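# Move the SOC bottle to the bench and close the fridge

## Task

Find the bottle marked SOC in the refrigerator's bin, lift it out, and set it upright on the bench. The second bottle must stay upright inside the refrigerator, and the refrigerator door must end up closed. If neither bottle is marked SOC, take nothing out, close the door, and press the CALL key on the operator panel until it latches down. A wrong call is permanent.

## Robot and tools

Robot: two 6-joint arms, left_arm and right_arm. Each rides its own carriage (left_rail, right_rail) on one shared floor track. Each arm has a two-finger gripper whose fingers can fold, plus a wrist force sensor.

Scene frame: fixed to the table, in metres. The table top is z = 0 and +z is up. +x is the direction the arms face and +y is to their left. The track runs along y at x = 0, with y = 0 at its middle, and the table starts at x = 0.17. left_rail is always the carriage on the +y side; the names do not match image sides. An arm's base sits at x = 0, y = its carriage's position_m, z = 0.04, facing +x. The gripper's fingers point along its own +z and close along its own y. end_effector_position is the spot between the pads when closed. Fingertips reach about 33 mm past it at gaps up to 40 mm, and about 9 mm when fully open. A block sticks out about 10 cm toward the gripper's +x.

execute_actions(actions, cameras): actions holds exactly one action; an empty list just reports state and images. An action may have "rows", "steps", "until", and device keys (left_rail, right_rail).
- rows: 1 to 15 rows, each applied for one 1/30 s step. Every row is a single flat list of 18 numbers, each in [-1, 1], covering both arms. The order is left_arm first: shoulder pan, shoulder lift, elbow, wrist 1, wrist 2, wrist 3, then gripper position, force_limit, speed. Then the same nine for right_arm.
- Joint numbers are offsets, not poses. They count from that arm's Joint targets at the start of the action, not from the previous row, so resending the same offset moves the arm further. 1.0 equals 1.481 rad for the shoulder pan and lift, and 2.222 rad for the elbow and the three wrists. Stated joint ranges are ±6.283 rad, except the elbow at ±3.142. Asking more than 0.010 rad beyond a range gets the call refused. A joint sent past its true end is clipped there, and "joint sent to its limit" may appear.
- Gripper values are absolute settings:
  - position: +1 is fully open (140 mm); the pads meet near -0.8; -1 closes until blocked.
  - force_limit: -1 gives about 14 N, 0 about 40 N, +1 about 58 N at slow speed. Faster closes squeeze harder.
  - speed: -1 is about 30 mm/s, 0 about 140, +1 about 250.
  - To leave a gripper unchanged, resend its last three numbers; 0 is a real command.
- steps: 1 to 450, default 15, and at least one per row. After the last row, arms keep heading to their final targets.
- until: ends the action early once the condition holds. Conditions can only test the rails, e.g. {"left_rail": {"position_status": ["!=", "moving"]}}, {"all": {"status": "ended"}} or {"any": {"status": "ended"}}. Numbers need a comparison (=, !=, <, <=, >, >=).
- Rail commands: {"left_rail": {"position_m": x}} sends an absolute target on the track. Ranges: left_rail -0.8 to 1.5 m, right_rail -1.5 to 0.8 m. Also speed_m_s (0.01 to 1) and acceleration_factor (0.1 to 1; acceleration is 1.4 m/s2 times it). {"stop": true} brakes. Any out-of-range value or unknown key gets the whole call refused.
- To drive: send position_m, then wait with an until on position_status, and only then place the gripper. A row's target moves with its carriage. Keep the carriages at least 0.78 m apart.
- cameras: a list of names, ["all"] or []. Names: cam_high, cam_low, cam_bench_left, cam_bench_mid, cam_bench_right, cam_left_wrist, cam_right_wrist.

zoom_image(camera, region): region is [x0, y0, x1, y1] in pixels, at most 504x504, taken from that camera's newest image.
zero_wrist_force(arm): tares that arm's wrist sensor.
finished_scene(scene=1): ends the scene for good. Use it only after the goal is met and everything is stable.

Motion limits: joint targets move at most 1.7 rad/s (shoulders) or 2.55 rad/s (others). Targets may trail the measured angle by only 0.434 or 0.651 rad. Arm motion lags commands by about 0.2 s. A big move can take several calls; a move cut short does not finish by itself.

Results:
- Joint positions, Joint velocities and Joint targets: one block per arm, ordered rail (m), then the six joints (rad).
- Joint torques and Motor temperatures: the six joints only.
- Each arm's end-effector pose and velocity are given in the scene frame; they can be off by a few cm.
- Wrist force and Wrist torque are in the gripper's own axes, with a peak line alongside.
- object_status: 0 moving, 1 blocked while opening, 2 blocked while closing (a grip), 3 reached the target or pads met.
- position_measured is in counts: 3 fully open, 139 ≈ 60 mm, 200 ≈ 20 mm, 230 pads touching.
- Rail position_status can read moving, done, contact_stop, time_out, stopped, stopped_with_arm, stopped_for_other_arm or stopped_for_other_carriage. position_answer reads taken or not_taken.
- "joint command not followed" means the clearance check changed the arm's targets.

Gripping: close with position -1 and confirm object_status 2. Grip with the outer quarter of the pads near the fingertips. Deeper grips fold the fingers and can be loose or over-tight. Don't press fingertips into surfaces. To grip harder, raise force_limit and step position from -1 to -0.98.

Avoid:
- Torque over the load limits (pan and lift 300, elbow 136, wrists about 33 N m) or about 150 N of force. Either stops the arm for 10 s.
- Arms touching each other.
- Hard hits and drops.
- Letting go of a moving part.
- Anything ending off the table, including on the track or the metal strip.
- Motor overheating from long stretched holds: 70 °C gives a warning, 85 °C a fault.

Objects may get brief random nudges. Simulation time keeps running while you think.

Each tool is called after "Request:" as name(argument=value, ...) on one line, values as JSON.

## Session

Request:
execute_actions(actions=[])

Scene clock: 0.00 s.
left_arm: end_effector_position=(+0.3563, +1.2877, +0.5790) position_measured=3 object_status=3 end_effector_quat_wxyz=(+0.000, +0.000, +1.000, +0.000) | right_arm: end_effector_position=(+0.3563, -1.3027, +0.5790) position_measured=3 object_status=3 end_effector_quat_wxyz=(+0.000, +0.000, +1.000, +0.000)
Joint positions: left_arm=[1.209 -0.28 -2.157 1.821 -1.235 -1.571 -0.28] | right_arm=[-1.381 -0.28 -2.157 1.821 -1.235 -1.571 -0.28]
Joint velocities: within noise
Joint torques (N m): no reading
Motor temperatures (°C): left_arm=[43 30 33 40 44 39] | right_arm=[34 39 27 41 45 31]
Wrist force (N): no reading
Wrist torque (N m): no reading
Wrist force, peak (N): no reading
Joint targets: left_arm=[1.209 -0.280 -2.157 1.821 -1.235 -1.571 -0.280] | right_arm=[-1.381 -0.280 -2.157 1.821 -1.235 -1.571 -0.280]
Tool commands: left_gripper/position=+1.0 left_gripper/force_limit=+1.0 left_gripper/speed=+1.0 right_gripper/position=+1.0 right_gripper/force_limit=+1.0 right_gripper/speed=+1.0
left_rail: position_m=1.209 position_status=done
right_rail: position_m=-1.381 position_status=done

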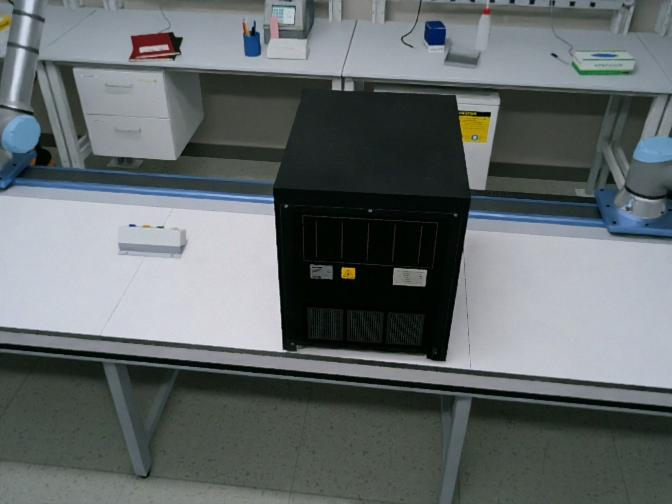

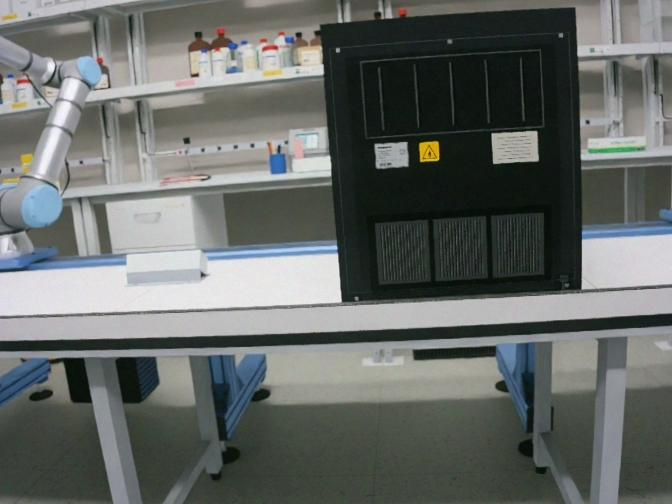

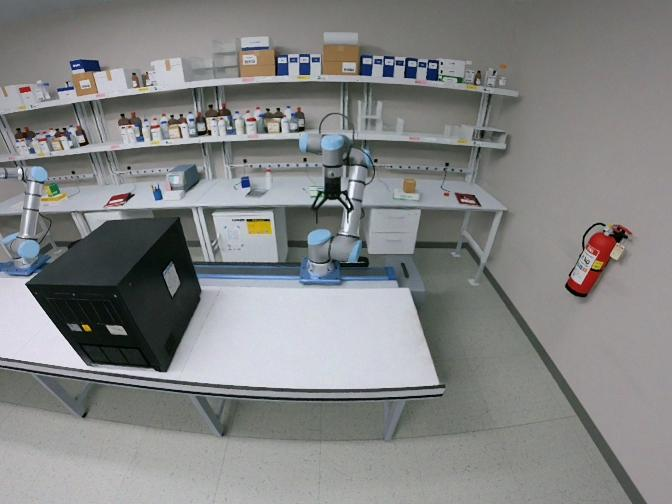

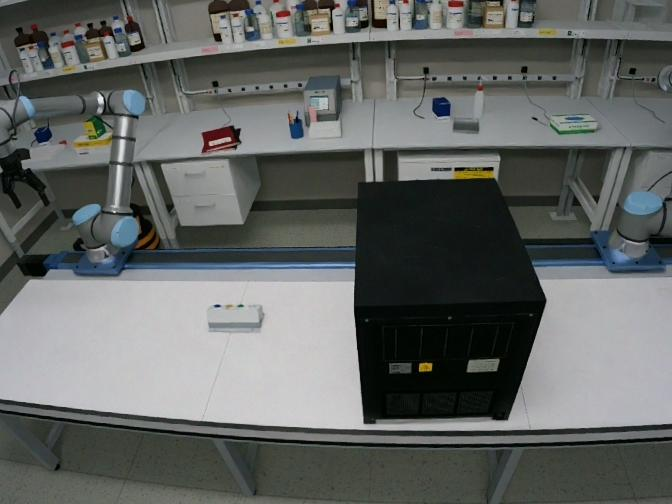

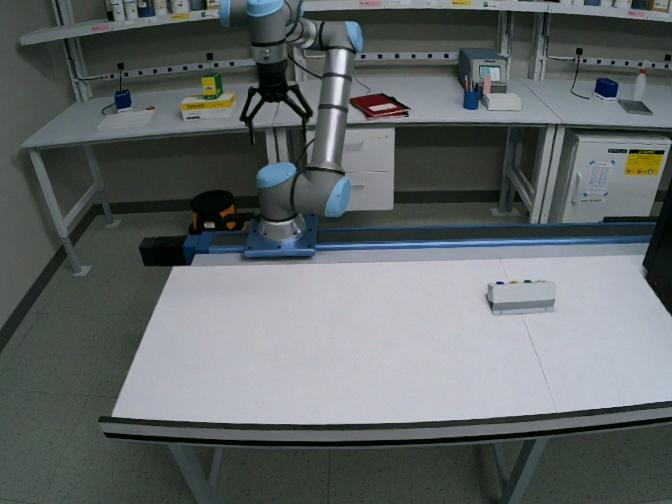

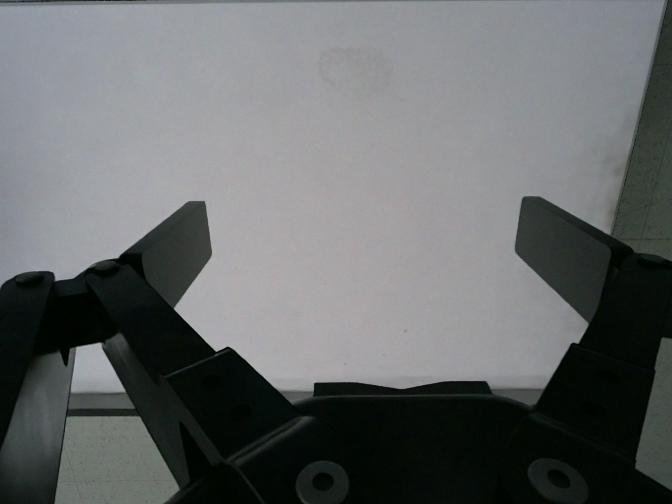

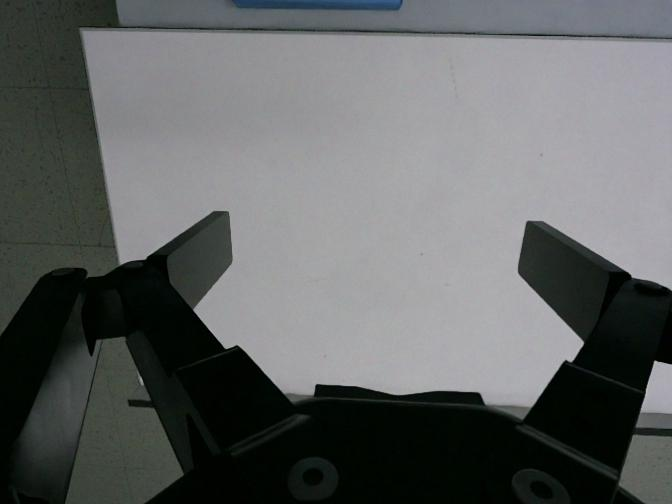

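Request:
zoom_image(camera="cam_bench_left", region=[20, 200, 220, 380])

Request:
zoom_image(camera="cam_bench_mid", region=[190, 280, 290, 350])

Request:
zoom_image(camera="cam_high", region=[100, 210, 210, 270])

Request:
zoom_image(camera="cam_bench_mid", region=[340, 170, 560, 430])

Scaled by 2.520 from the camera's 672x504 image, which has a finer 960x720 frame.

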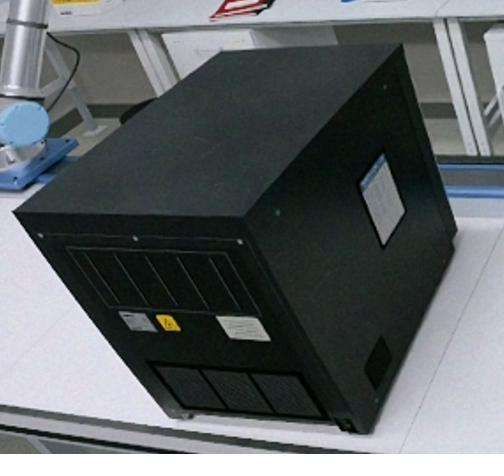

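Scaled by 5.040 from the camera's 672x504 image, which has a finer 960x720 frame.

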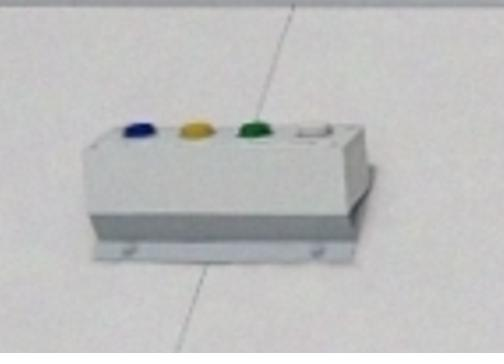

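Scaled by 4.582 from the camera's 672x504 image, which has a finer 960x720 frame.

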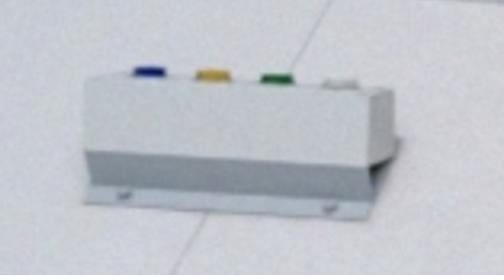

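Scaled by 1.938 from the camera's 672x504 image, which has a finer 960x720 frame.

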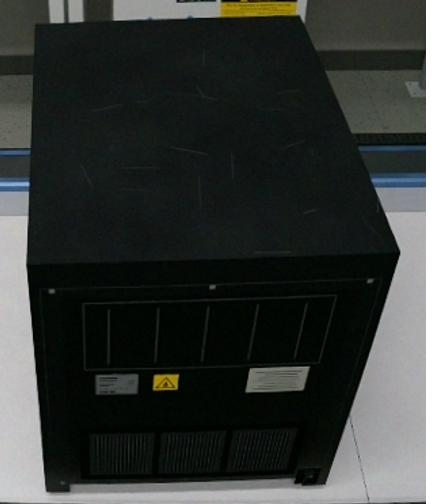

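Request:
execute_actions(actions=[{"rows": [[-1.0, 0, 0, 0.3375, 0.617, 0.126, 1, 1, 1, 0, 0, 0, 0, 0, 0, 1, 1, 1]], "steps": 36}])

Request:
execute_actions(actions=[{"rows": [[-0.4315, 0.5, 0.036, 0, 0, 0, 1, 1, 1, 0, 0, 0, 0, 0, 0, 1, 1, 1]], "steps": 28}], cameras=["cam_left_wrist"])

Scene clock: 101.73 s.
left_arm: end_effector_position=(+0.4528, +0.8749, +0.7884) position_measured=3 object_status=3 end_effector_quat_wxyz=(+0.274, +0.703, +0.280, +0.594) | right_arm: end_effector_position=(+0.3563, -1.3027, +0.5790) position_measured=3 object_status=3 end_effector_quat_wxyz=(+0.000, +0.000, +1.000, +0.000)
Joint positions: left_arm=[1.209 -1.762 -2.157 1.821 -0.485 -0.2 -0.001] | right_arm=[-1.381 -0.28 -2.157 1.821 -1.235 -1.571 -0.28]
Joint torques (N m): left_arm=[-8.18 -8.16 -50.73 -0.56 7.04 1.97] | right_arm=[-5.34 3.92 -50.54 -4.05 0.24 0.3]
Wrist force (N): left_arm=[-1.1 2.1 1.5] | right_arm=[-0.1 -0.2 0.2]
Wrist torque (N m): left_arm=[0.51 0.46 -0.31] | right_arm=[-0.04 0.02 0.00]
Wrist force, peak (N): left_arm=[-6.8 6.5 -4.3] | right_arm=[0.0 -0.3 0.5]
Joint targets: left_arm=[1.209 -1.762 -2.157 1.821 -0.485 -0.200 -0.001] | right_arm=[-1.381 -0.280 -2.157 1.821 -1.235 -1.571 -0.280]
left_rail: position_m=1.209 position_status=done
right_rail: position_m=-1.381 position_status=done

Scene clock: 102.93 s.
left_arm: end_effector_position=(-0.0501, +0.4750, +0.4400) position_measured=3 object_status=3 end_effector_quat_wxyz=(+0.220, +0.672, -0.219, +0.672) | right_arm: end_effector_position=(+0.3563, -1.3027, +0.5790) position_measured=3 object_status=3 end_effector_quat_wxyz=(+0.000, +0.000, +1.000, +0.000)
Joint positions: left_arm=[1.209 -2.401 -1.416 1.901 -0.485 -0.2 -0.001] | right_arm=[-1.381 -0.28 -2.157 1.821 -1.235 -1.571 -0.28]
Joint torques (N m): left_arm=[-8.46 -44.88 -28.85 2.32 -3.76 -0.15] | right_arm=[-4.46 1.94 -49.16 -4.51 -0.61 -0.24]
Wrist force (N): left_arm=[-0.9 0.8 0.1] | right_arm=[0.0 -0.1 0.1]
Wrist torque (N m): left_arm=[0.28 0.50 -0.44] | right_arm=[-0.02 0.01 0.00]
Wrist force, peak (N): left_arm=[20.8 -3.4 8.7] | right_arm=[0.3 -0.5 0.3]
Joint targets: left_arm=[1.209 -2.401 -1.416 1.901 -0.485 -0.200 -0.001] | right_arm=[-1.381 -0.280 -2.157 1.821 -1.235 -1.571 -0.280]
left_rail: position_m=1.209 position_status=done
right_rail: position_m=-1.381 position_status=done
camera_calibration:
cam_left_wrist: T_world_to_cam=[[-0.586784, -0.809501, -0.0198027, 0.377043], [-0.29952, 0.239704, -0.923488, 0.263987], [0.752311, -0.535957, -0.383117, 0.644693], [0, 0, 0, 1]] pos_world=[-0.184698, 0.587466, 0.498248]
Images, in order (width x height): cam_left_wrist 672x504.

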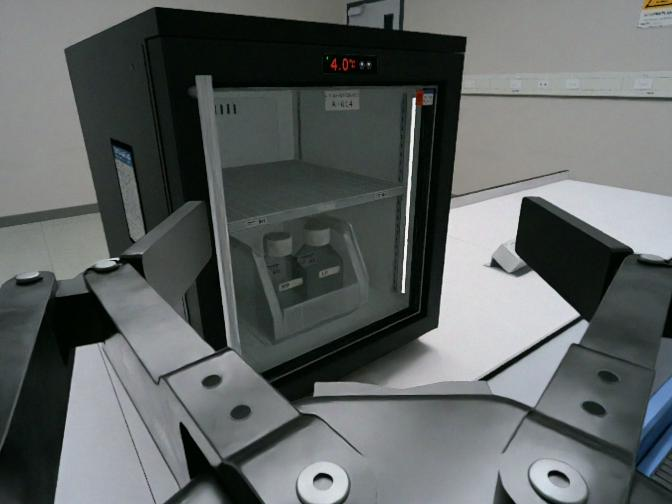

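Request:
zoom_image(camera="cam_left_wrist", region=[220, 210, 400, 350])

Request:
zoom_image(camera="cam_left_wrist", region=[60, 0, 480, 400])

Request:
zoom_image(camera="cam_left_wrist", region=[180, 40, 300, 160])

Scaled by 2.800 from the camera's 672x504 image, which has a finer 960x720 frame.

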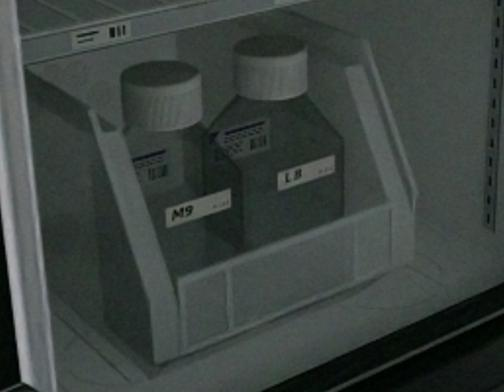

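Scaled by 1.200 from the camera's 672x504 image, which has a finer 960x720 frame.

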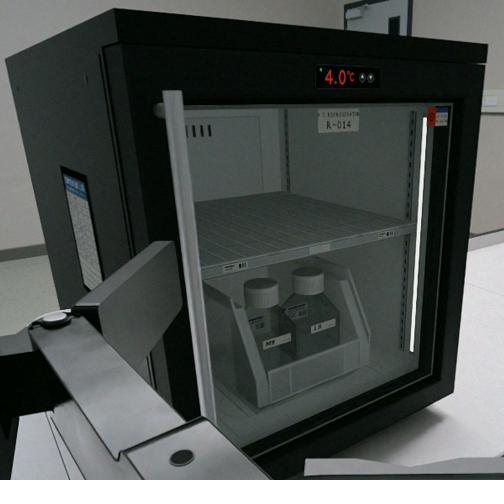

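Scaled by 4.200 from the camera's 672x504 image, which has a finer 960x720 frame.

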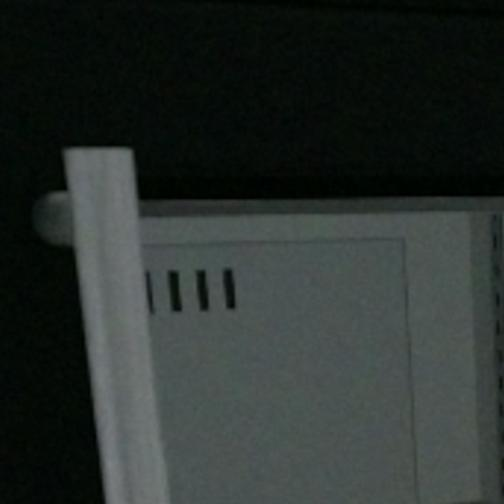

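Request:
zoom_image(camera="cam_left_wrist", region=[250, 220, 350, 310])

Scaled by 5.040 from the camera's 672x504 image, which has a finer 960x720 frame.

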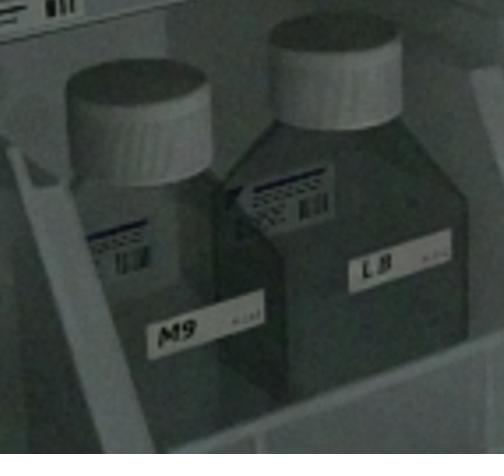

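Request:
execute_actions(actions=[{"left_rail": {"position_m": 1.0, "acceleration_factor": 0.6}, "rows": [[0.0783, 0.0338, 0.0468, -0.0693, -0.2313, 0, 1, 1, 1, 0, 0, 0, 0, 0, 0, 1, 1, 1]], "steps": 60, "until": {"left_rail": {"position_status": ["!=", "moving"]}}}], cameras=["cam_left_wrist"])

Scene clock: 188.63 s.
left_arm: end_effector_position=(+0.0900, +0.4450, +0.3599) position_measured=3 object_status=3 end_effector_quat_wxyz=(+0.000, +0.707, +0.000, +0.707) | right_arm: end_effector_position=(+0.3563, -1.3027, +0.5790) position_measured=3 object_status=3 end_effector_quat_wxyz=(+0.000, +0.000, +1.000, +0.000)
Joint positions: left_arm=[1 -2.285 -1.366 2.005 -0.639 -0.714 -0.001] | right_arm=[-1.381 -0.28 -2.157 1.821 -1.235 -1.571 -0.28]
Joint torques (N m): left_arm=[9.91 -46.04 -23.86 -0.24 -3.48 -0.72] | right_arm=[-2.13 0.74 -50.63 -4.17 -0.27 -0.19]
Wrist force (N): left_arm=[-0.8 0.1 0.2] | right_arm=[0.3 0.0 0.2]
Wrist torque (N m): left_arm=[0.15 0.47 -0.42] | right_arm=[0.01 -0.07 0.00]
Wrist force, peak (N): left_arm=[12.6 7.3 -10.9] | right_arm=[0.2 -0.2 0.7]
Joint targets: left_arm=[1.000 -2.285 -1.366 2.005 -0.639 -0.714 -0.001] | right_arm=[-1.381 -0.280 -2.157 1.821 -1.235 -1.571 -0.280]
left_rail: position_m=1.000 position_status=done
right_rail: position_m=-1.381 position_status=done
camera_calibration:
cam_left_wrist: T_world_to_cam=[[0.00253031, -0.999791, -0.0202876, 0.465159], [-0.383257, 0.017769, -0.923471, 0.345441], [0.923638, 0.010112, -0.383132, 0.23414], [0, 0, 0, 1]] pos_world=[-0.0850449, 0.456556, 0.418148]
Images, in order (width x height): cam_left_wrist 672x504.

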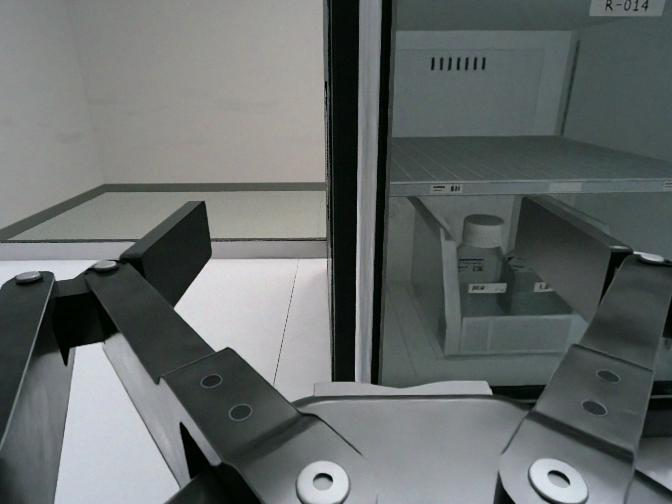

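Request:
zoom_image(camera="cam_left_wrist", region=[300, 200, 420, 400])

Request:
zoom_image(camera="cam_left_wrist", region=[440, 200, 560, 310])

Scaled by 2.520 from the camera's 672x504 image, which has a finer 960x720 frame.

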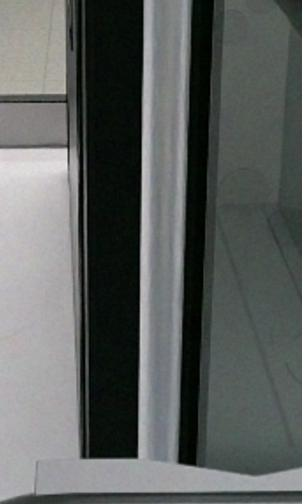

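Scaled by 4.200 from the camera's 672x504 image, which has a finer 960x720 frame.

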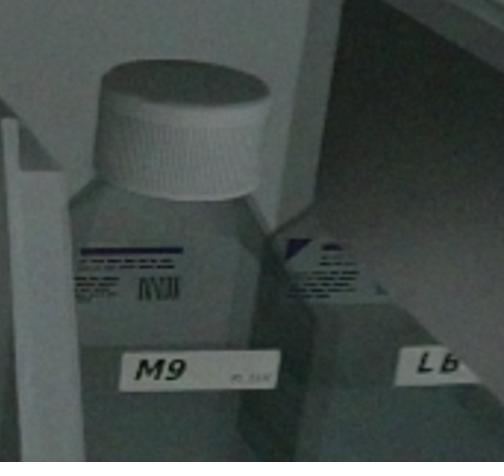

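Request:
execute_actions(actions=[{"rows": [[0.2059, 0.2596, -0.1485, -0.0244, 0.1372, 0, 1, 1, 1, 0, 0, 0, 0, 0, 0, 1, 1, 1]], "steps": 22}], cameras=["cam_left_wrist"])

Scene clock: 250.57 s.
left_arm: end_effector_position=(+0.1899, +0.2151, +0.2451) position_measured=3 object_status=3 end_effector_quat_wxyz=(+0.000, +0.707, +0.000, +0.707) end_effector_velocity=(+0.001, -0.002, -0.002) end_effector_angular_velocity=(+0.004, -0.001, +0.000) | right_arm: end_effector_position=(+0.3563, -1.3027, +0.5790) position_measured=3 object_status=3 end_effector_quat_wxyz=(+0.000, +0.000, +1.000, +0.000)
Joint positions: left_arm=[1 -1.98 -0.982 1.675 -0.693 -0.409 -0.001] | right_arm=[-1.381 -0.28 -2.157 1.821 -1.235 -1.571 -0.28]
Joint velocities: left_arm=[0 0.002 0.005 -0.003 0 0.002 0.002] | right_arm=[within noise]
Joint torques (N m): left_arm=[6.91 -74.79 -50.68 -1.01 4.36 -0.39] | right_arm=[-3.73 7.01 -50.47 -4.11 -0.62 -0.05]
Wrist force (N): left_arm=[-0.3 0.2 0.4] | right_arm=[-0.1 -0.4 0.0]
Wrist torque (N m): left_arm=[0.16 0.35 -0.43] | right_arm=[-0.09 0.03 0.00]
Wrist force, peak (N): left_arm=[4.2 -21.1 -2.5] | right_arm=[0.6 -0.1 0.3]
Joint targets: left_arm=[1.000 -1.980 -0.982 1.675 -0.693 -0.409 -0.001] | right_arm=[-1.381 -0.280 -2.157 1.821 -1.235 -1.571 -0.280]
left_rail: position_m=1.000 position_status=done
right_rail: position_m=-1.381 position_status=done
camera_calibration:
cam_left_wrist: T_world_to_cam=[[0.00268324, -0.999787, -0.0204539, 0.232771], [-0.383054, 0.0178662, -0.923553, 0.281668], [0.923722, 0.0103131, -0.382925, 0.100154], [0, 0, 0, 1]] pos_world=[0.0147553, 0.226656, 0.303248]
Images, in order (width x height): cam_left_wrist 672x504.

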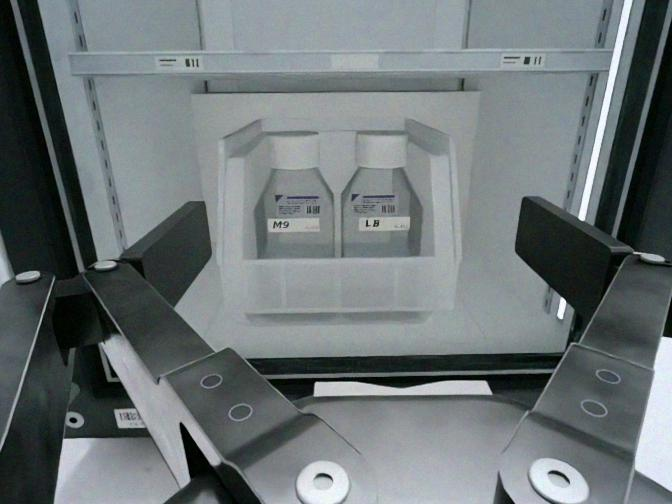

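Request:
zoom_image(camera="cam_left_wrist", region=[255, 120, 425, 265])

Request:
zoom_image(camera="cam_left_wrist", region=[262, 185, 338, 240])

Request:
zoom_image(camera="cam_left_wrist", region=[342, 185, 418, 240])

Request:
zoom_image(camera="cam_left_wrist", region=[60, 370, 160, 440])

Scaled by 2.965 from the camera's 672x504 image, which has a finer 960x720 frame.

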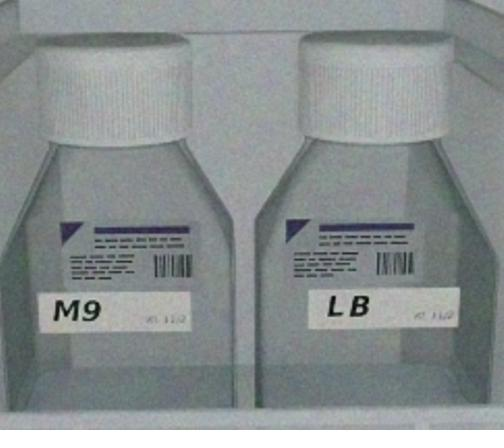

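Scaled by 6.632 from the camera's 672x504 image, which has a finer 960x720 frame.

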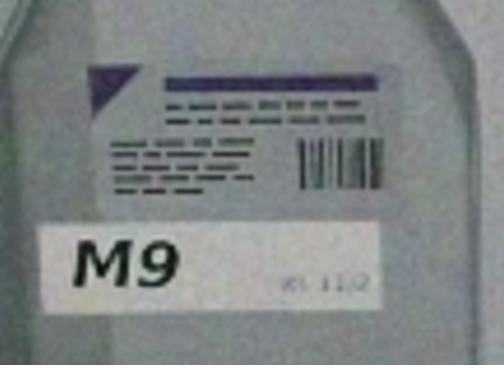

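Scaled by 6.632 from the camera's 672x504 image, which has a finer 960x720 frame.

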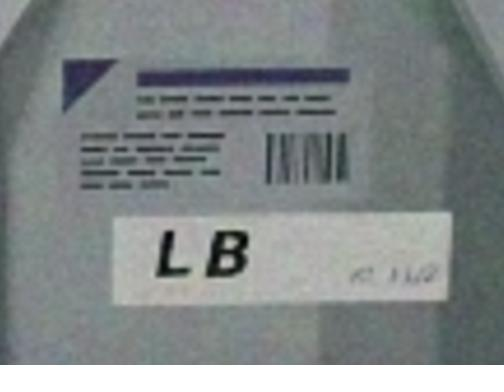

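Scaled by 5.040 from the camera's 672x504 image, which has a finer 960x720 frame.

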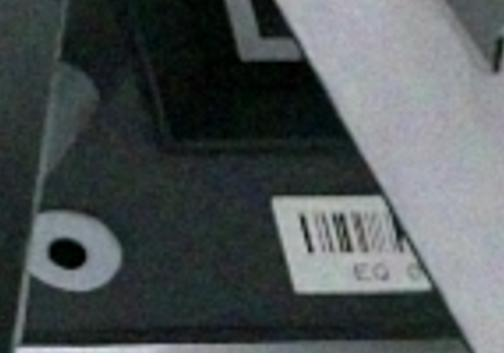

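Request:
execute_actions(actions=[{"right_rail": {"position_m": -0.6, "acceleration_factor": 0.7}, "rows": [[0.0494, 0.3181, -0.4054, 0.1934, -0.2028, 0, 1, 1, 1, 0, 0, 0, 0, 0, 0, 1, 1, 1]], "steps": 90, "until": {"right_rail": {"position_status": ["!=", "moving"]}}}], cameras=["cam_left_wrist", "cam_right_wrist"])

Scene clock: 307.70 s.
left_arm: end_effector_position=(+0.1012, +0.0873, +0.2511) position_measured=3 object_status=3 end_effector_quat_wxyz=(-0.183, +0.683, +0.183, +0.683) | right_arm: end_effector_position=(+0.3563, -1.2464, +0.5790) position_measured=3 object_status=3 end_effector_quat_wxyz=(+0.000, +0.000, +1.000, +0.000)
Joint positions: left_arm=[1 -1.907 -0.51 0.774 -0.264 -0.86 -0.001] | right_arm=[-1.325 -0.28 -2.157 1.821 -1.235 -1.571 -0.28]
Joint torques (N m): left_arm=[10.12 -110.24 -58.31 4.53 -3.83 -0.36] | right_arm=[-3.17 6.21 -50.03 -3.65 -0.68 -0.07]
Wrist force (N): left_arm=[-0.9 0.3 0.0] | right_arm=[-0.2 0.2 0.0]
Wrist torque (N m): left_arm=[0.17 0.49 -0.45] | right_arm=[0.04 0.05 -0.01]
Wrist force, peak (N): left_arm=[-7.9 5.5 -6.2] | right_arm=[-0.3 3.8 0.3]
Joint targets: left_arm=[1.000 -1.907 -0.510 0.774 -0.264 -0.860 -0.001] | right_arm=[-1.325 -0.280 -2.157 1.821 -1.235 -1.571 -0.280]
left_rail: position_m=1.000 position_status=done
right_rail: position_m=-1.325 position_status=stopped_for_other_arm position_answer=taken
led back after a hold (left arm): the arm was led back toward your command in small steps, so it may still be short of it.
joint command not followed: on one or more control steps a check withheld the commanded joint targets of the left arm, and it was not sent them on those steps.
cause: while a carriage moves, is told to move, or has just stopped, the clearance check judges arm commands more strictly, and it could not pass these joint targets: it found too little room between the arms, or a fault had stopped an arm; next, move the arms while the carriages stand.
camera_calibration:
cam_left_wrist: T_world_to_cam=[[0.50239, -0.864391, -0.0207961, 0.0430626], [-0.340541, -0.175702, -0.923667, 0.268203], [0.794756, 0.471123, -0.382632, 0.158432], [0, 0, 0, 1]] pos_world=[-0.0562146, 0.00970602, 0.309247]
cam_right_wrist: T_world_to_cam=[[-0.0274656, 0.996971, -0.0727687, 1.31679], [0.933258, 0.0516563, 0.355474, -0.477985], [0.358156, -0.0581487, -0.931849, 0.519885], [0, 0, 0, 1]] pos_world=[0.296049, -1.25788, 0.750187]
Images, in order (width x height): cam_left_wrist 672x504, cam_right_wrist 672x504.

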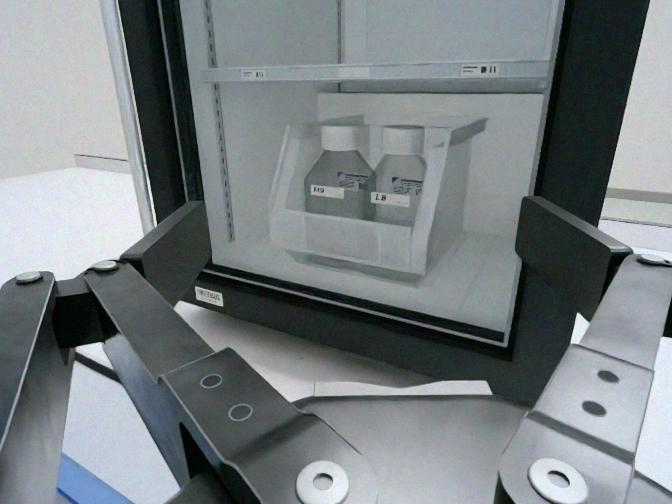

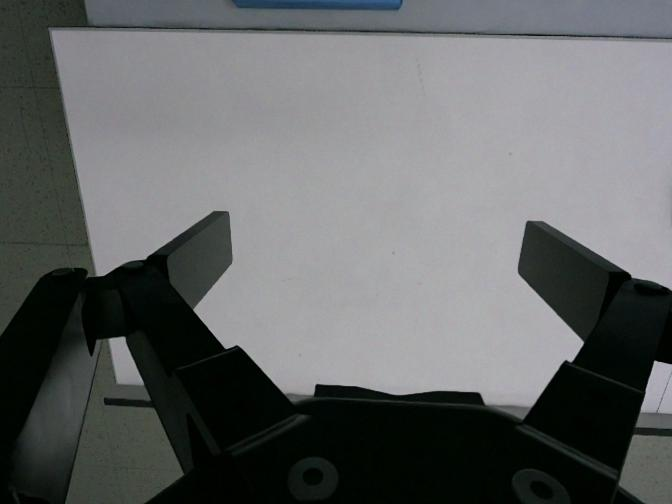

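Request:
zoom_image(camera="cam_left_wrist", region=[270, 110, 450, 270])

Request:
zoom_image(camera="cam_left_wrist", region=[295, 115, 385, 225])

Request:
zoom_image(camera="cam_left_wrist", region=[360, 115, 450, 225])

Request:
zoom_image(camera="cam_left_wrist", region=[90, 0, 350, 360])

Scaled by 2.800 from the camera's 672x504 image, which has a finer 960x720 frame.

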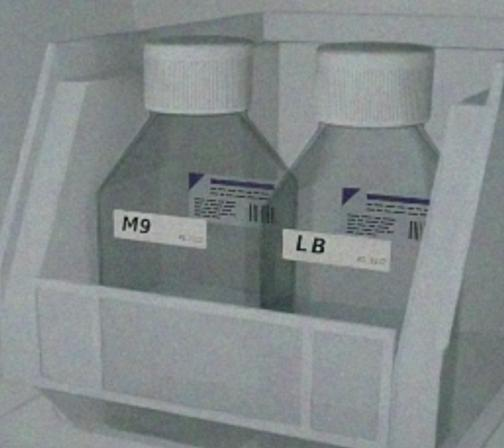

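Scaled by 4.582 from the camera's 672x504 image, which has a finer 960x720 frame.

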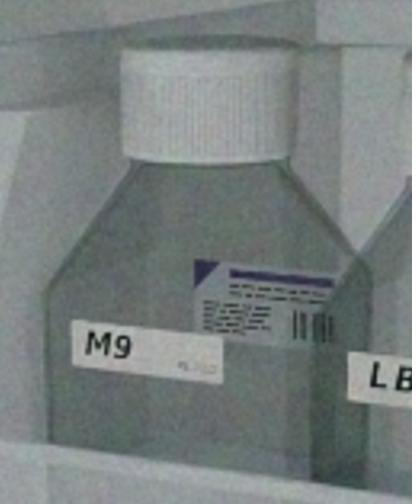

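Scaled by 4.582 from the camera's 672x504 image, which has a finer 960x720 frame.

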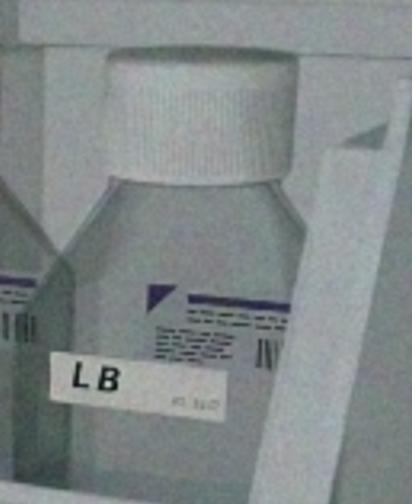

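Scaled by 1.400 from the camera's 672x504 image, which has a finer 960x720 frame.

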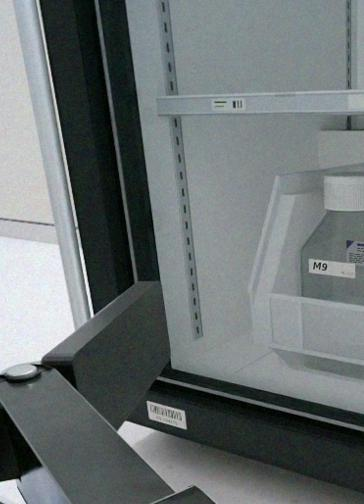

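Request:
execute_actions(actions=[{"left_rail": {"position_m": 1.45, "acceleration_factor": 0.9}, "steps": 75, "until": {"left_rail": {"position_status": ["!=", "moving"]}}}], cameras=["cam_bench_left", "cam_left_wrist"])

Request:
execute_actions(actions=[{"right_rail": {"position_m": -0.6, "acceleration_factor": 0.8}, "steps": 90, "until": {"right_rail": {"position_status": ["!=", "moving"]}}}], cameras=["cam_right_wrist", "cam_bench_left", "cam_left_wrist"])

Scene clock: 337.33 s.
left_arm: end_effector_position=(+0.1011, +0.5372, +0.2512) position_measured=3 object_status=3 end_effector_quat_wxyz=(-0.183, +0.683, +0.183, +0.683) | right_arm: end_effector_position=(+0.3563, -1.2464, +0.5790) position_measured=3 object_status=3 end_effector_quat_wxyz=(+0.000, +0.000, +1.000, +0.000)
Joint positions: left_arm=[1.45 -1.907 -0.51 0.774 -0.264 -0.86 -0.001] | right_arm=[-1.325 -0.28 -2.157 1.821 -1.235 -1.571 -0.28]
Joint torques (N m): left_arm=[6.56 -119.75 -32.88 0.85 -3.14 0.17] | right_arm=[-3.24 4.53 -50.26 -3.54 -0.51 -0.36]
Wrist force (N): left_arm=[-0.8 0.0 0.7] | right_arm=[0.4 -0.2 0.1]
Wrist torque (N m): left_arm=[0.11 0.45 -0.45] | right_arm=[-0.06 -0.08 -0.01]
Wrist force, peak (N): left_arm=[-1.0 2.7 -1.0] | right_arm=[-0.1 -0.3 0.6]
Joint targets: left_arm=[1.450 -1.907 -0.510 0.774 -0.264 -0.860 -0.001] | right_arm=[-1.325 -0.280 -2.157 1.821 -1.235 -1.571 -0.280]
Tool commands: left_gripper/position=+1.0 left_gripper/force_limit=+1.0 left_gripper/speed=+1.0 right_gripper/position=+1.0 right_gripper/force_limit=+1.0 right_gripper/speed=+1.0
left_rail: position_m=1.450 position_status=done
right_rail: position_m=-1.325 position_status=stopped_for_other_arm position_answer=taken
camera_calibration:
cam_left_wrist: T_world_to_cam=[[0.502387, -0.864398, -0.0205688, 0.431887], [-0.340598, -0.175977, -0.923594, 0.347445], [0.794733, 0.471007, -0.382821, -0.0533769], [0, 0, 0, 1]] pos_world=[-0.0562147, 0.459606, 0.309348]
Images, in order (width x height): cam_bench_left 672x504, cam_left_wrist 672x504.

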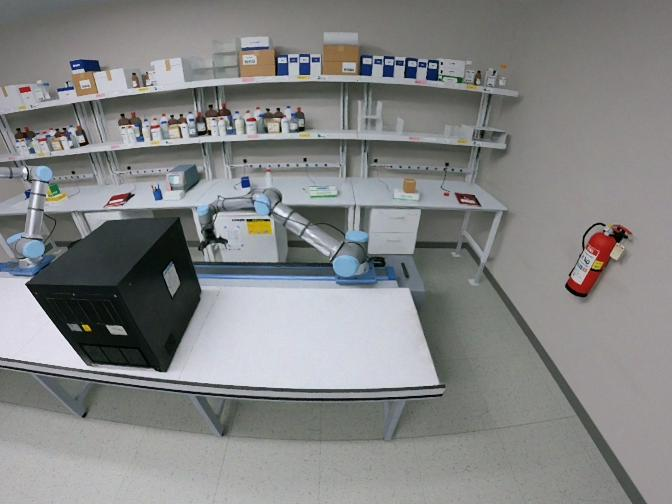

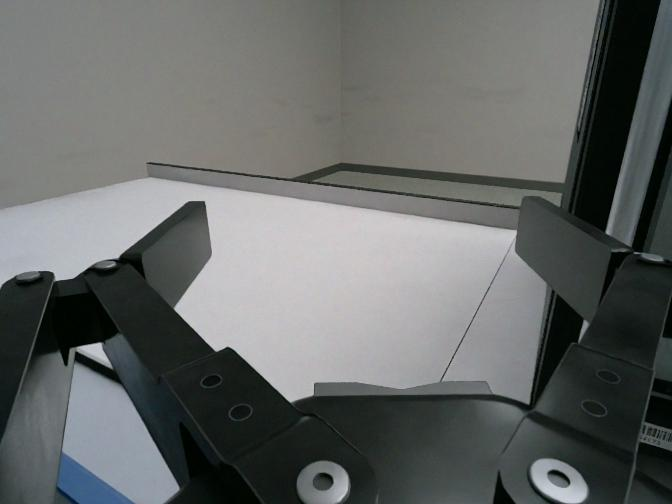

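Scene clock: 339.27 s.
left_arm: end_effector_position=(+0.1012, +0.5372, +0.2511) position_measured=3 object_status=3 end_effector_quat_wxyz=(-0.183, +0.683, +0.183, +0.683) | right_arm: end_effector_position=(+0.3563, -0.5214, +0.5790) position_measured=3 object_status=3 end_effector_quat_wxyz=(+0.000, +0.000, +1.000, +0.000)
Joint positions: left_arm=[1.45 -1.907 -0.51 0.774 -0.264 -0.86 -0.001] | right_arm=[-0.6 -0.28 -2.157 1.821 -1.235 -1.571 -0.28]
Joint torques (N m): left_arm=[2.52 -119.11 -31.46 0.04 -2.94 0.26] | right_arm=[-1.86 6.66 -49.83 -4.06 -0.85 -0.62]
Wrist force (N): left_arm=[-0.7 0.1 0.6] | right_arm=[0.1 0.1 0.4]
Wrist torque (N m): left_arm=[0.13 0.44 -0.45] | right_arm=[0.02 -0.02 0.00]
Wrist force, peak (N): left_arm=[-1.3 0.1 0.9] | right_arm=[-0.1 2.3 0.7]
Joint targets: left_arm=[1.450 -1.907 -0.510 0.774 -0.264 -0.860 -0.001] | right_arm=[-0.600 -0.280 -2.157 1.821 -1.235 -1.571 -0.280]
Tool commands: left_gripper/position=+1.0 left_gripper/force_limit=+1.0 left_gripper/speed=+1.0 right_gripper/position=+1.0 right_gripper/force_limit=+1.0 right_gripper/speed=+1.0
left_rail: position_m=1.450 position_status=done
right_rail: position_m=-0.600 position_status=done
camera_calibration:
cam_left_wrist: T_world_to_cam=[[0.502387, -0.864398, -0.0205688, 0.431973], [-0.340598, -0.175977, -0.923594, 0.347463], [0.794733, 0.471007, -0.382821, -0.053424], [0, 0, 0, 1]] pos_world=[-0.0562147, 0.459706, 0.309348]
cam_right_wrist: T_world_to_cam=[[-0.0274656, 0.996971, -0.0727687, 0.593987], [0.933258, 0.0516563, 0.355474, -0.515436], [0.358156, -0.0581487, -0.931849, 0.562042], [0, 0, 0, 1]] pos_world=[0.296049, -0.53288, 0.750187]
Images, in order (width x height): cam_bench_left 672x504, cam_left_wrist 672x504, cam_right_wrist 672x504.

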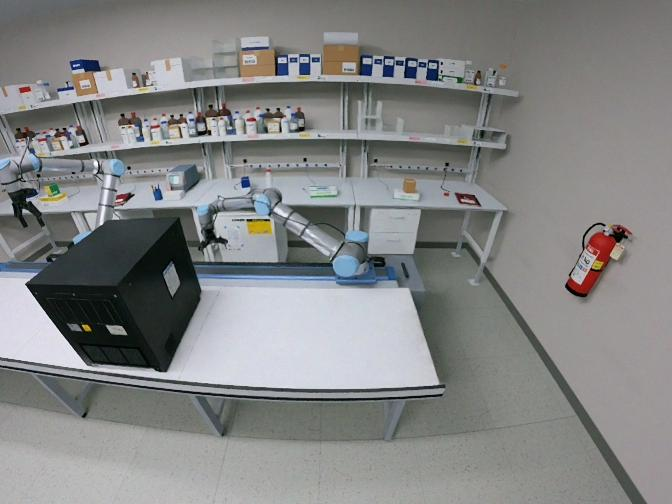

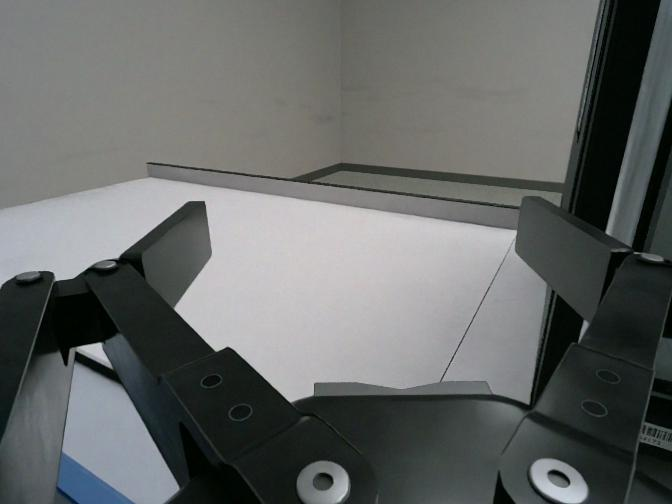

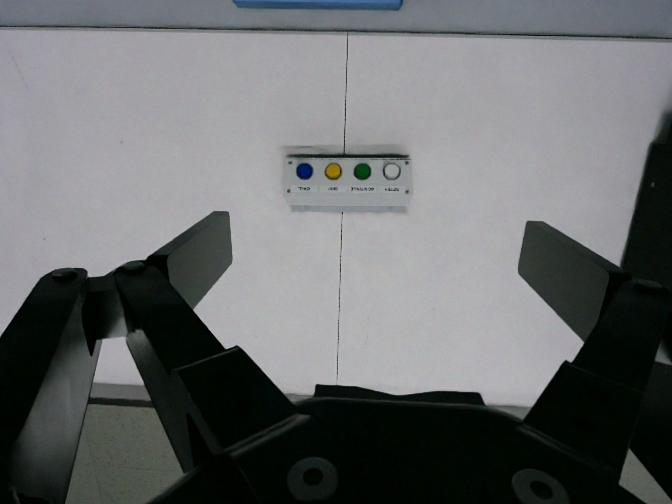

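Request:
zoom_image(camera="cam_right_wrist", region=[275, 140, 425, 220])

Request:
zoom_image(camera="cam_right_wrist", region=[280, 150, 345, 215])

Request:
zoom_image(camera="cam_left_wrist", region=[530, 0, 672, 200])

Request:
zoom_image(camera="cam_bench_left", region=[140, 200, 220, 380])

Scaled by 3.360 from the camera's 672x504 image, which has a finer 960x720 frame.

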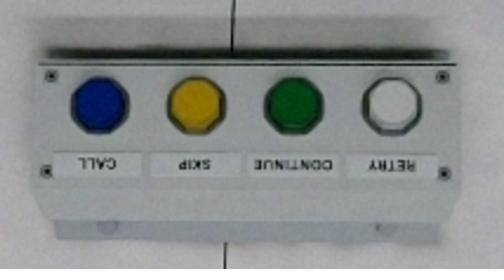

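Scaled by 7.754 from the camera's 672x504 image, which has a finer 960x720 frame.

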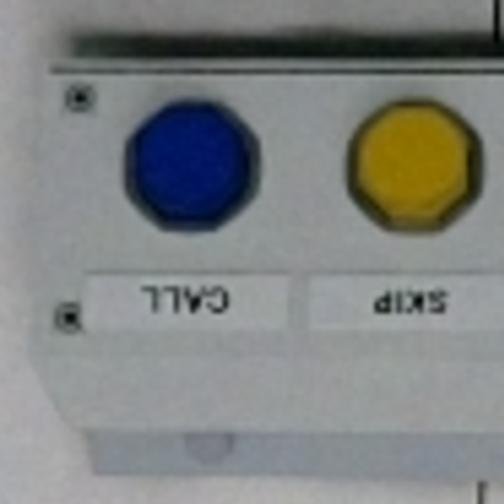

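Scaled by 2.520 from the camera's 672x504 image, which has a finer 960x720 frame.

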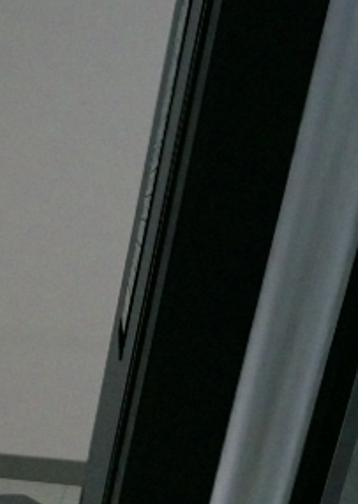

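Scaled by 2.800 from the camera's 672x504 image, which has a finer 960x720 frame.

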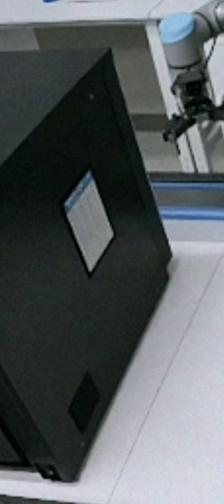

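Request:
execute_actions(actions=[{"right_rail": {"position_m": -0.791, "acceleration_factor": 0.8}, "steps": 60, "until": {"right_rail": {"position_status": ["!=", "moving"]}}}])

Request:
execute_actions(actions=[{"rows": [[0, -0.660, 0.588, -0.1481, 0, 0, 1, 1, 1, 0.189, -0.0466, 0.36, -0.4638, 0, 0.126, -1, 0, 0]], "steps": 40}], cameras=["cam_right_wrist"])

Request:
execute_actions(actions=[{"rows": [[0.0694, 0, 0, 0, 0.7859, 0, 1, 1, 1, 0, 0, 0, 0, 0, 0, -1, 0, 0]], "steps": 32}], cameras=["cam_left_wrist", "cam_right_wrist"])

Scene clock: 435.10 s.
left_arm: end_effector_position=(+0.1012, +0.5372, +0.2511) position_measured=3 object_status=3 end_effector_quat_wxyz=(-0.183, +0.683, +0.183, +0.683) | right_arm: end_effector_position=(+0.3563, -0.7124, +0.5790) position_measured=3 object_status=3 end_effector_quat_wxyz=(+0.000, +0.000, +1.000, +0.000)
Joint positions: left_arm=[1.45 -1.907 -0.51 0.774 -0.264 -0.86 -0.001] | right_arm=[-0.791 -0.28 -2.157 1.821 -1.235 -1.571 -0.28]
Joint torques (N m): left_arm=[-7.67 -126.7 -30.9 -0.12 -2.37 0.4] | right_arm=[-4.63 5.47 -50.27 -4.18 -0.57 -0.28]
Wrist force (N): left_arm=[-0.8 0.0 0.4] | right_arm=[0.1 0.0 0.5]
Wrist torque (N m): left_arm=[0.10 0.45 -0.45] | right_arm=[-0.01 -0.03 0.00]
Wrist force, peak (N): left_arm=[-1.4 0.5 0.9] | right_arm=[0.2 3.0 0.2]
Joint targets: left_arm=[1.450 -1.907 -0.510 0.774 -0.264 -0.860 -0.001] | right_arm=[-0.791 -0.280 -2.157 1.821 -1.235 -1.571 -0.280]
Tool commands: left_gripper/position=+1.0 left_gripper/force_limit=+1.0 left_gripper/speed=+1.0 right_gripper/position=+1.0 right_gripper/force_limit=+1.0 right_gripper/speed=+1.0
left_rail: position_m=1.450 position_status=done
right_rail: position_m=-0.791 position_status=done

Scene clock: 436.63 s.
left_arm: end_effector_position=(+0.2863, +1.0674, +0.3922) position_measured=3 object_status=3 end_effector_quat_wxyz=(-0.183, +0.683, +0.183, +0.683) | right_arm: end_effector_position=(+0.3695, -0.6170, +0.1967) position_measured=233 object_status=3 end_effector_quat_wxyz=(+0.149, +0.000, +0.989, +0.000)
Joint positions: left_arm=[1.45 -1.907 -1.488 2.081 -0.593 -0.86 -0.001] | right_arm=[-0.791 -0.001 -2.226 2.621 -2.266 -1.571 -0.001]
Joint torques (N m): left_arm=[-9.81 -54.38 -24.12 -0.26 3.2 0.23] | right_arm=[10.75 -1.21 -35.6 -9.16 1.71 3.99]
Wrist force (N): left_arm=[-0.8 0.8 0.2] | right_arm=[0.1 -0.6 0.5]
Wrist torque (N m): left_arm=[0.31 0.48 -0.43] | right_arm=[-0.11 0.03 -0.09]
Wrist force, peak (N): left_arm=[4.6 -12.1 10.4] | right_arm=[7.1 1.1 18.7]
Joint targets: left_arm=[1.450 -1.907 -1.488 2.081 -0.593 -0.860 -0.001] | right_arm=[-0.791 -0.001 -2.226 2.621 -2.266 -1.571 -0.001]
left_rail: position_m=1.450 position_status=done
right_rail: position_m=-0.791 position_status=done
camera_calibration:
cam_right_wrist: T_world_to_cam=[[-0.00478096, 0.99696, -0.0777715, 0.65445], [0.786734, 0.0517574, 0.615119, -0.383672], [0.617274, -0.0582446, -0.78459, 0.0707643], [0, 0, 0, 1]] pos_world=[0.261296, -0.62848, 0.342422]
Images, in order (width x height): cam_right_wrist 672x504.

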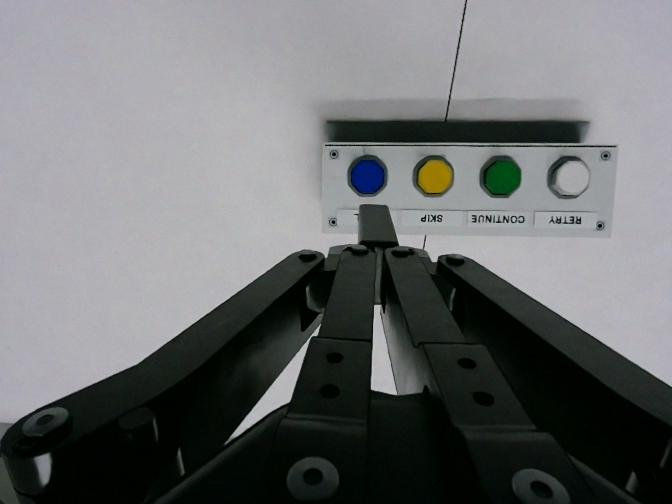

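Scene clock: 438.13 s.
left_arm: end_effector_position=(+0.1967, +0.5927, +0.3922) position_measured=3 object_status=3 end_effector_quat_wxyz=(+0.376, +0.599, -0.375, +0.599) | right_arm: end_effector_position=(+0.3695, -0.6170, +0.1967) position_measured=233 object_status=3 end_effector_quat_wxyz=(+0.149, +0.000, +0.989, +0.000)
Joint positions: left_arm=[1.45 -1.804 -1.488 2.081 -0.593 0.886 -0.001] | right_arm=[-0.791 -0.001 -2.226 2.621 -2.266 -1.571 -0.001]
Joint torques (N m): left_arm=[9.92 -42.24 -55.39 -0.51 4.16 0.52] | right_arm=[9.06 -1.96 -34.1 -8.13 1.09 3.7]
Wrist force (N): left_arm=[-0.7 0.6 0.4] | right_arm=[0.2 -0.6 0.9]
Wrist torque (N m): left_arm=[0.23 0.40 -0.46] | right_arm=[-0.11 0.03 -0.09]
Wrist force, peak (N): left_arm=[-1.1 -4.6 -7.7] | right_arm=[0.2 -0.9 1.1]
Joint targets: left_arm=[1.450 -1.804 -1.488 2.081 -0.593 0.887 -0.001] | right_arm=[-0.791 -0.001 -2.226 2.621 -2.266 -1.571 -0.001]
left_rail: position_m=1.450 position_status=done
right_rail: position_m=-0.791 position_status=done
camera_calibration:
cam_left_wrist: T_world_to_cam=[[-0.898468, -0.438561, -0.020504, 0.457919], [-0.151028, 0.352584, -0.923513, 0.169355], [0.412246, -0.82665, -0.38302, 0.742931], [0, 0, 0, 1]] pos_world=[0.130732, 0.755257, 0.450348]
cam_right_wrist: T_world_to_cam=[[-0.00478096, 0.99696, -0.0777715, 0.65445], [0.786734, 0.0517574, 0.615119, -0.383672], [0.617274, -0.0582446, -0.78459, 0.0707643], [0, 0, 0, 1]] pos_world=[0.261296, -0.62848, 0.342422]
Images, in order (width x height): cam_left_wrist 672x504, cam_right_wrist 672x504.

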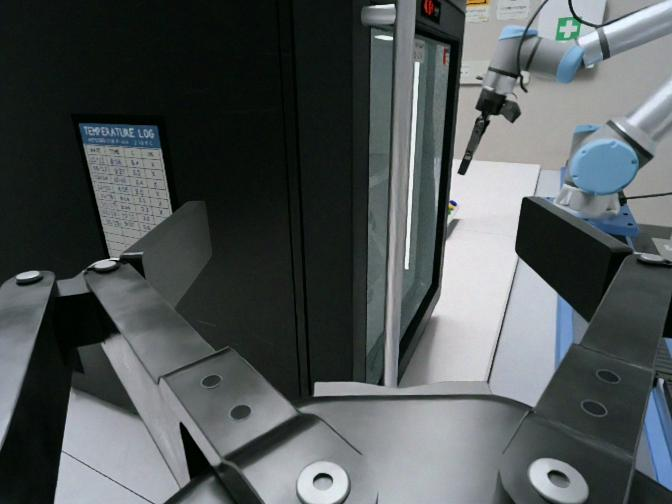

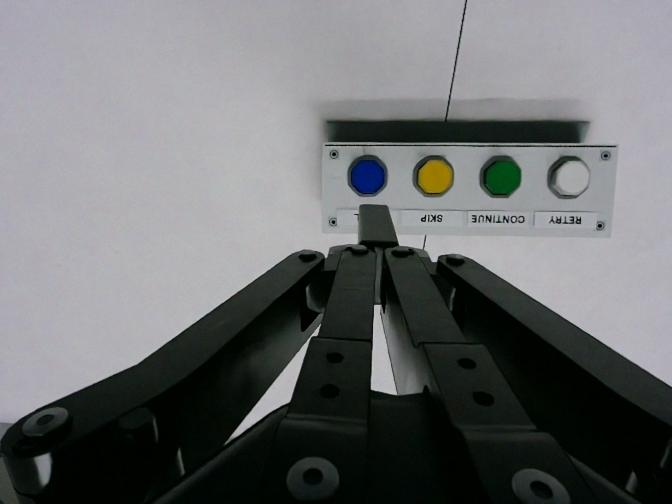

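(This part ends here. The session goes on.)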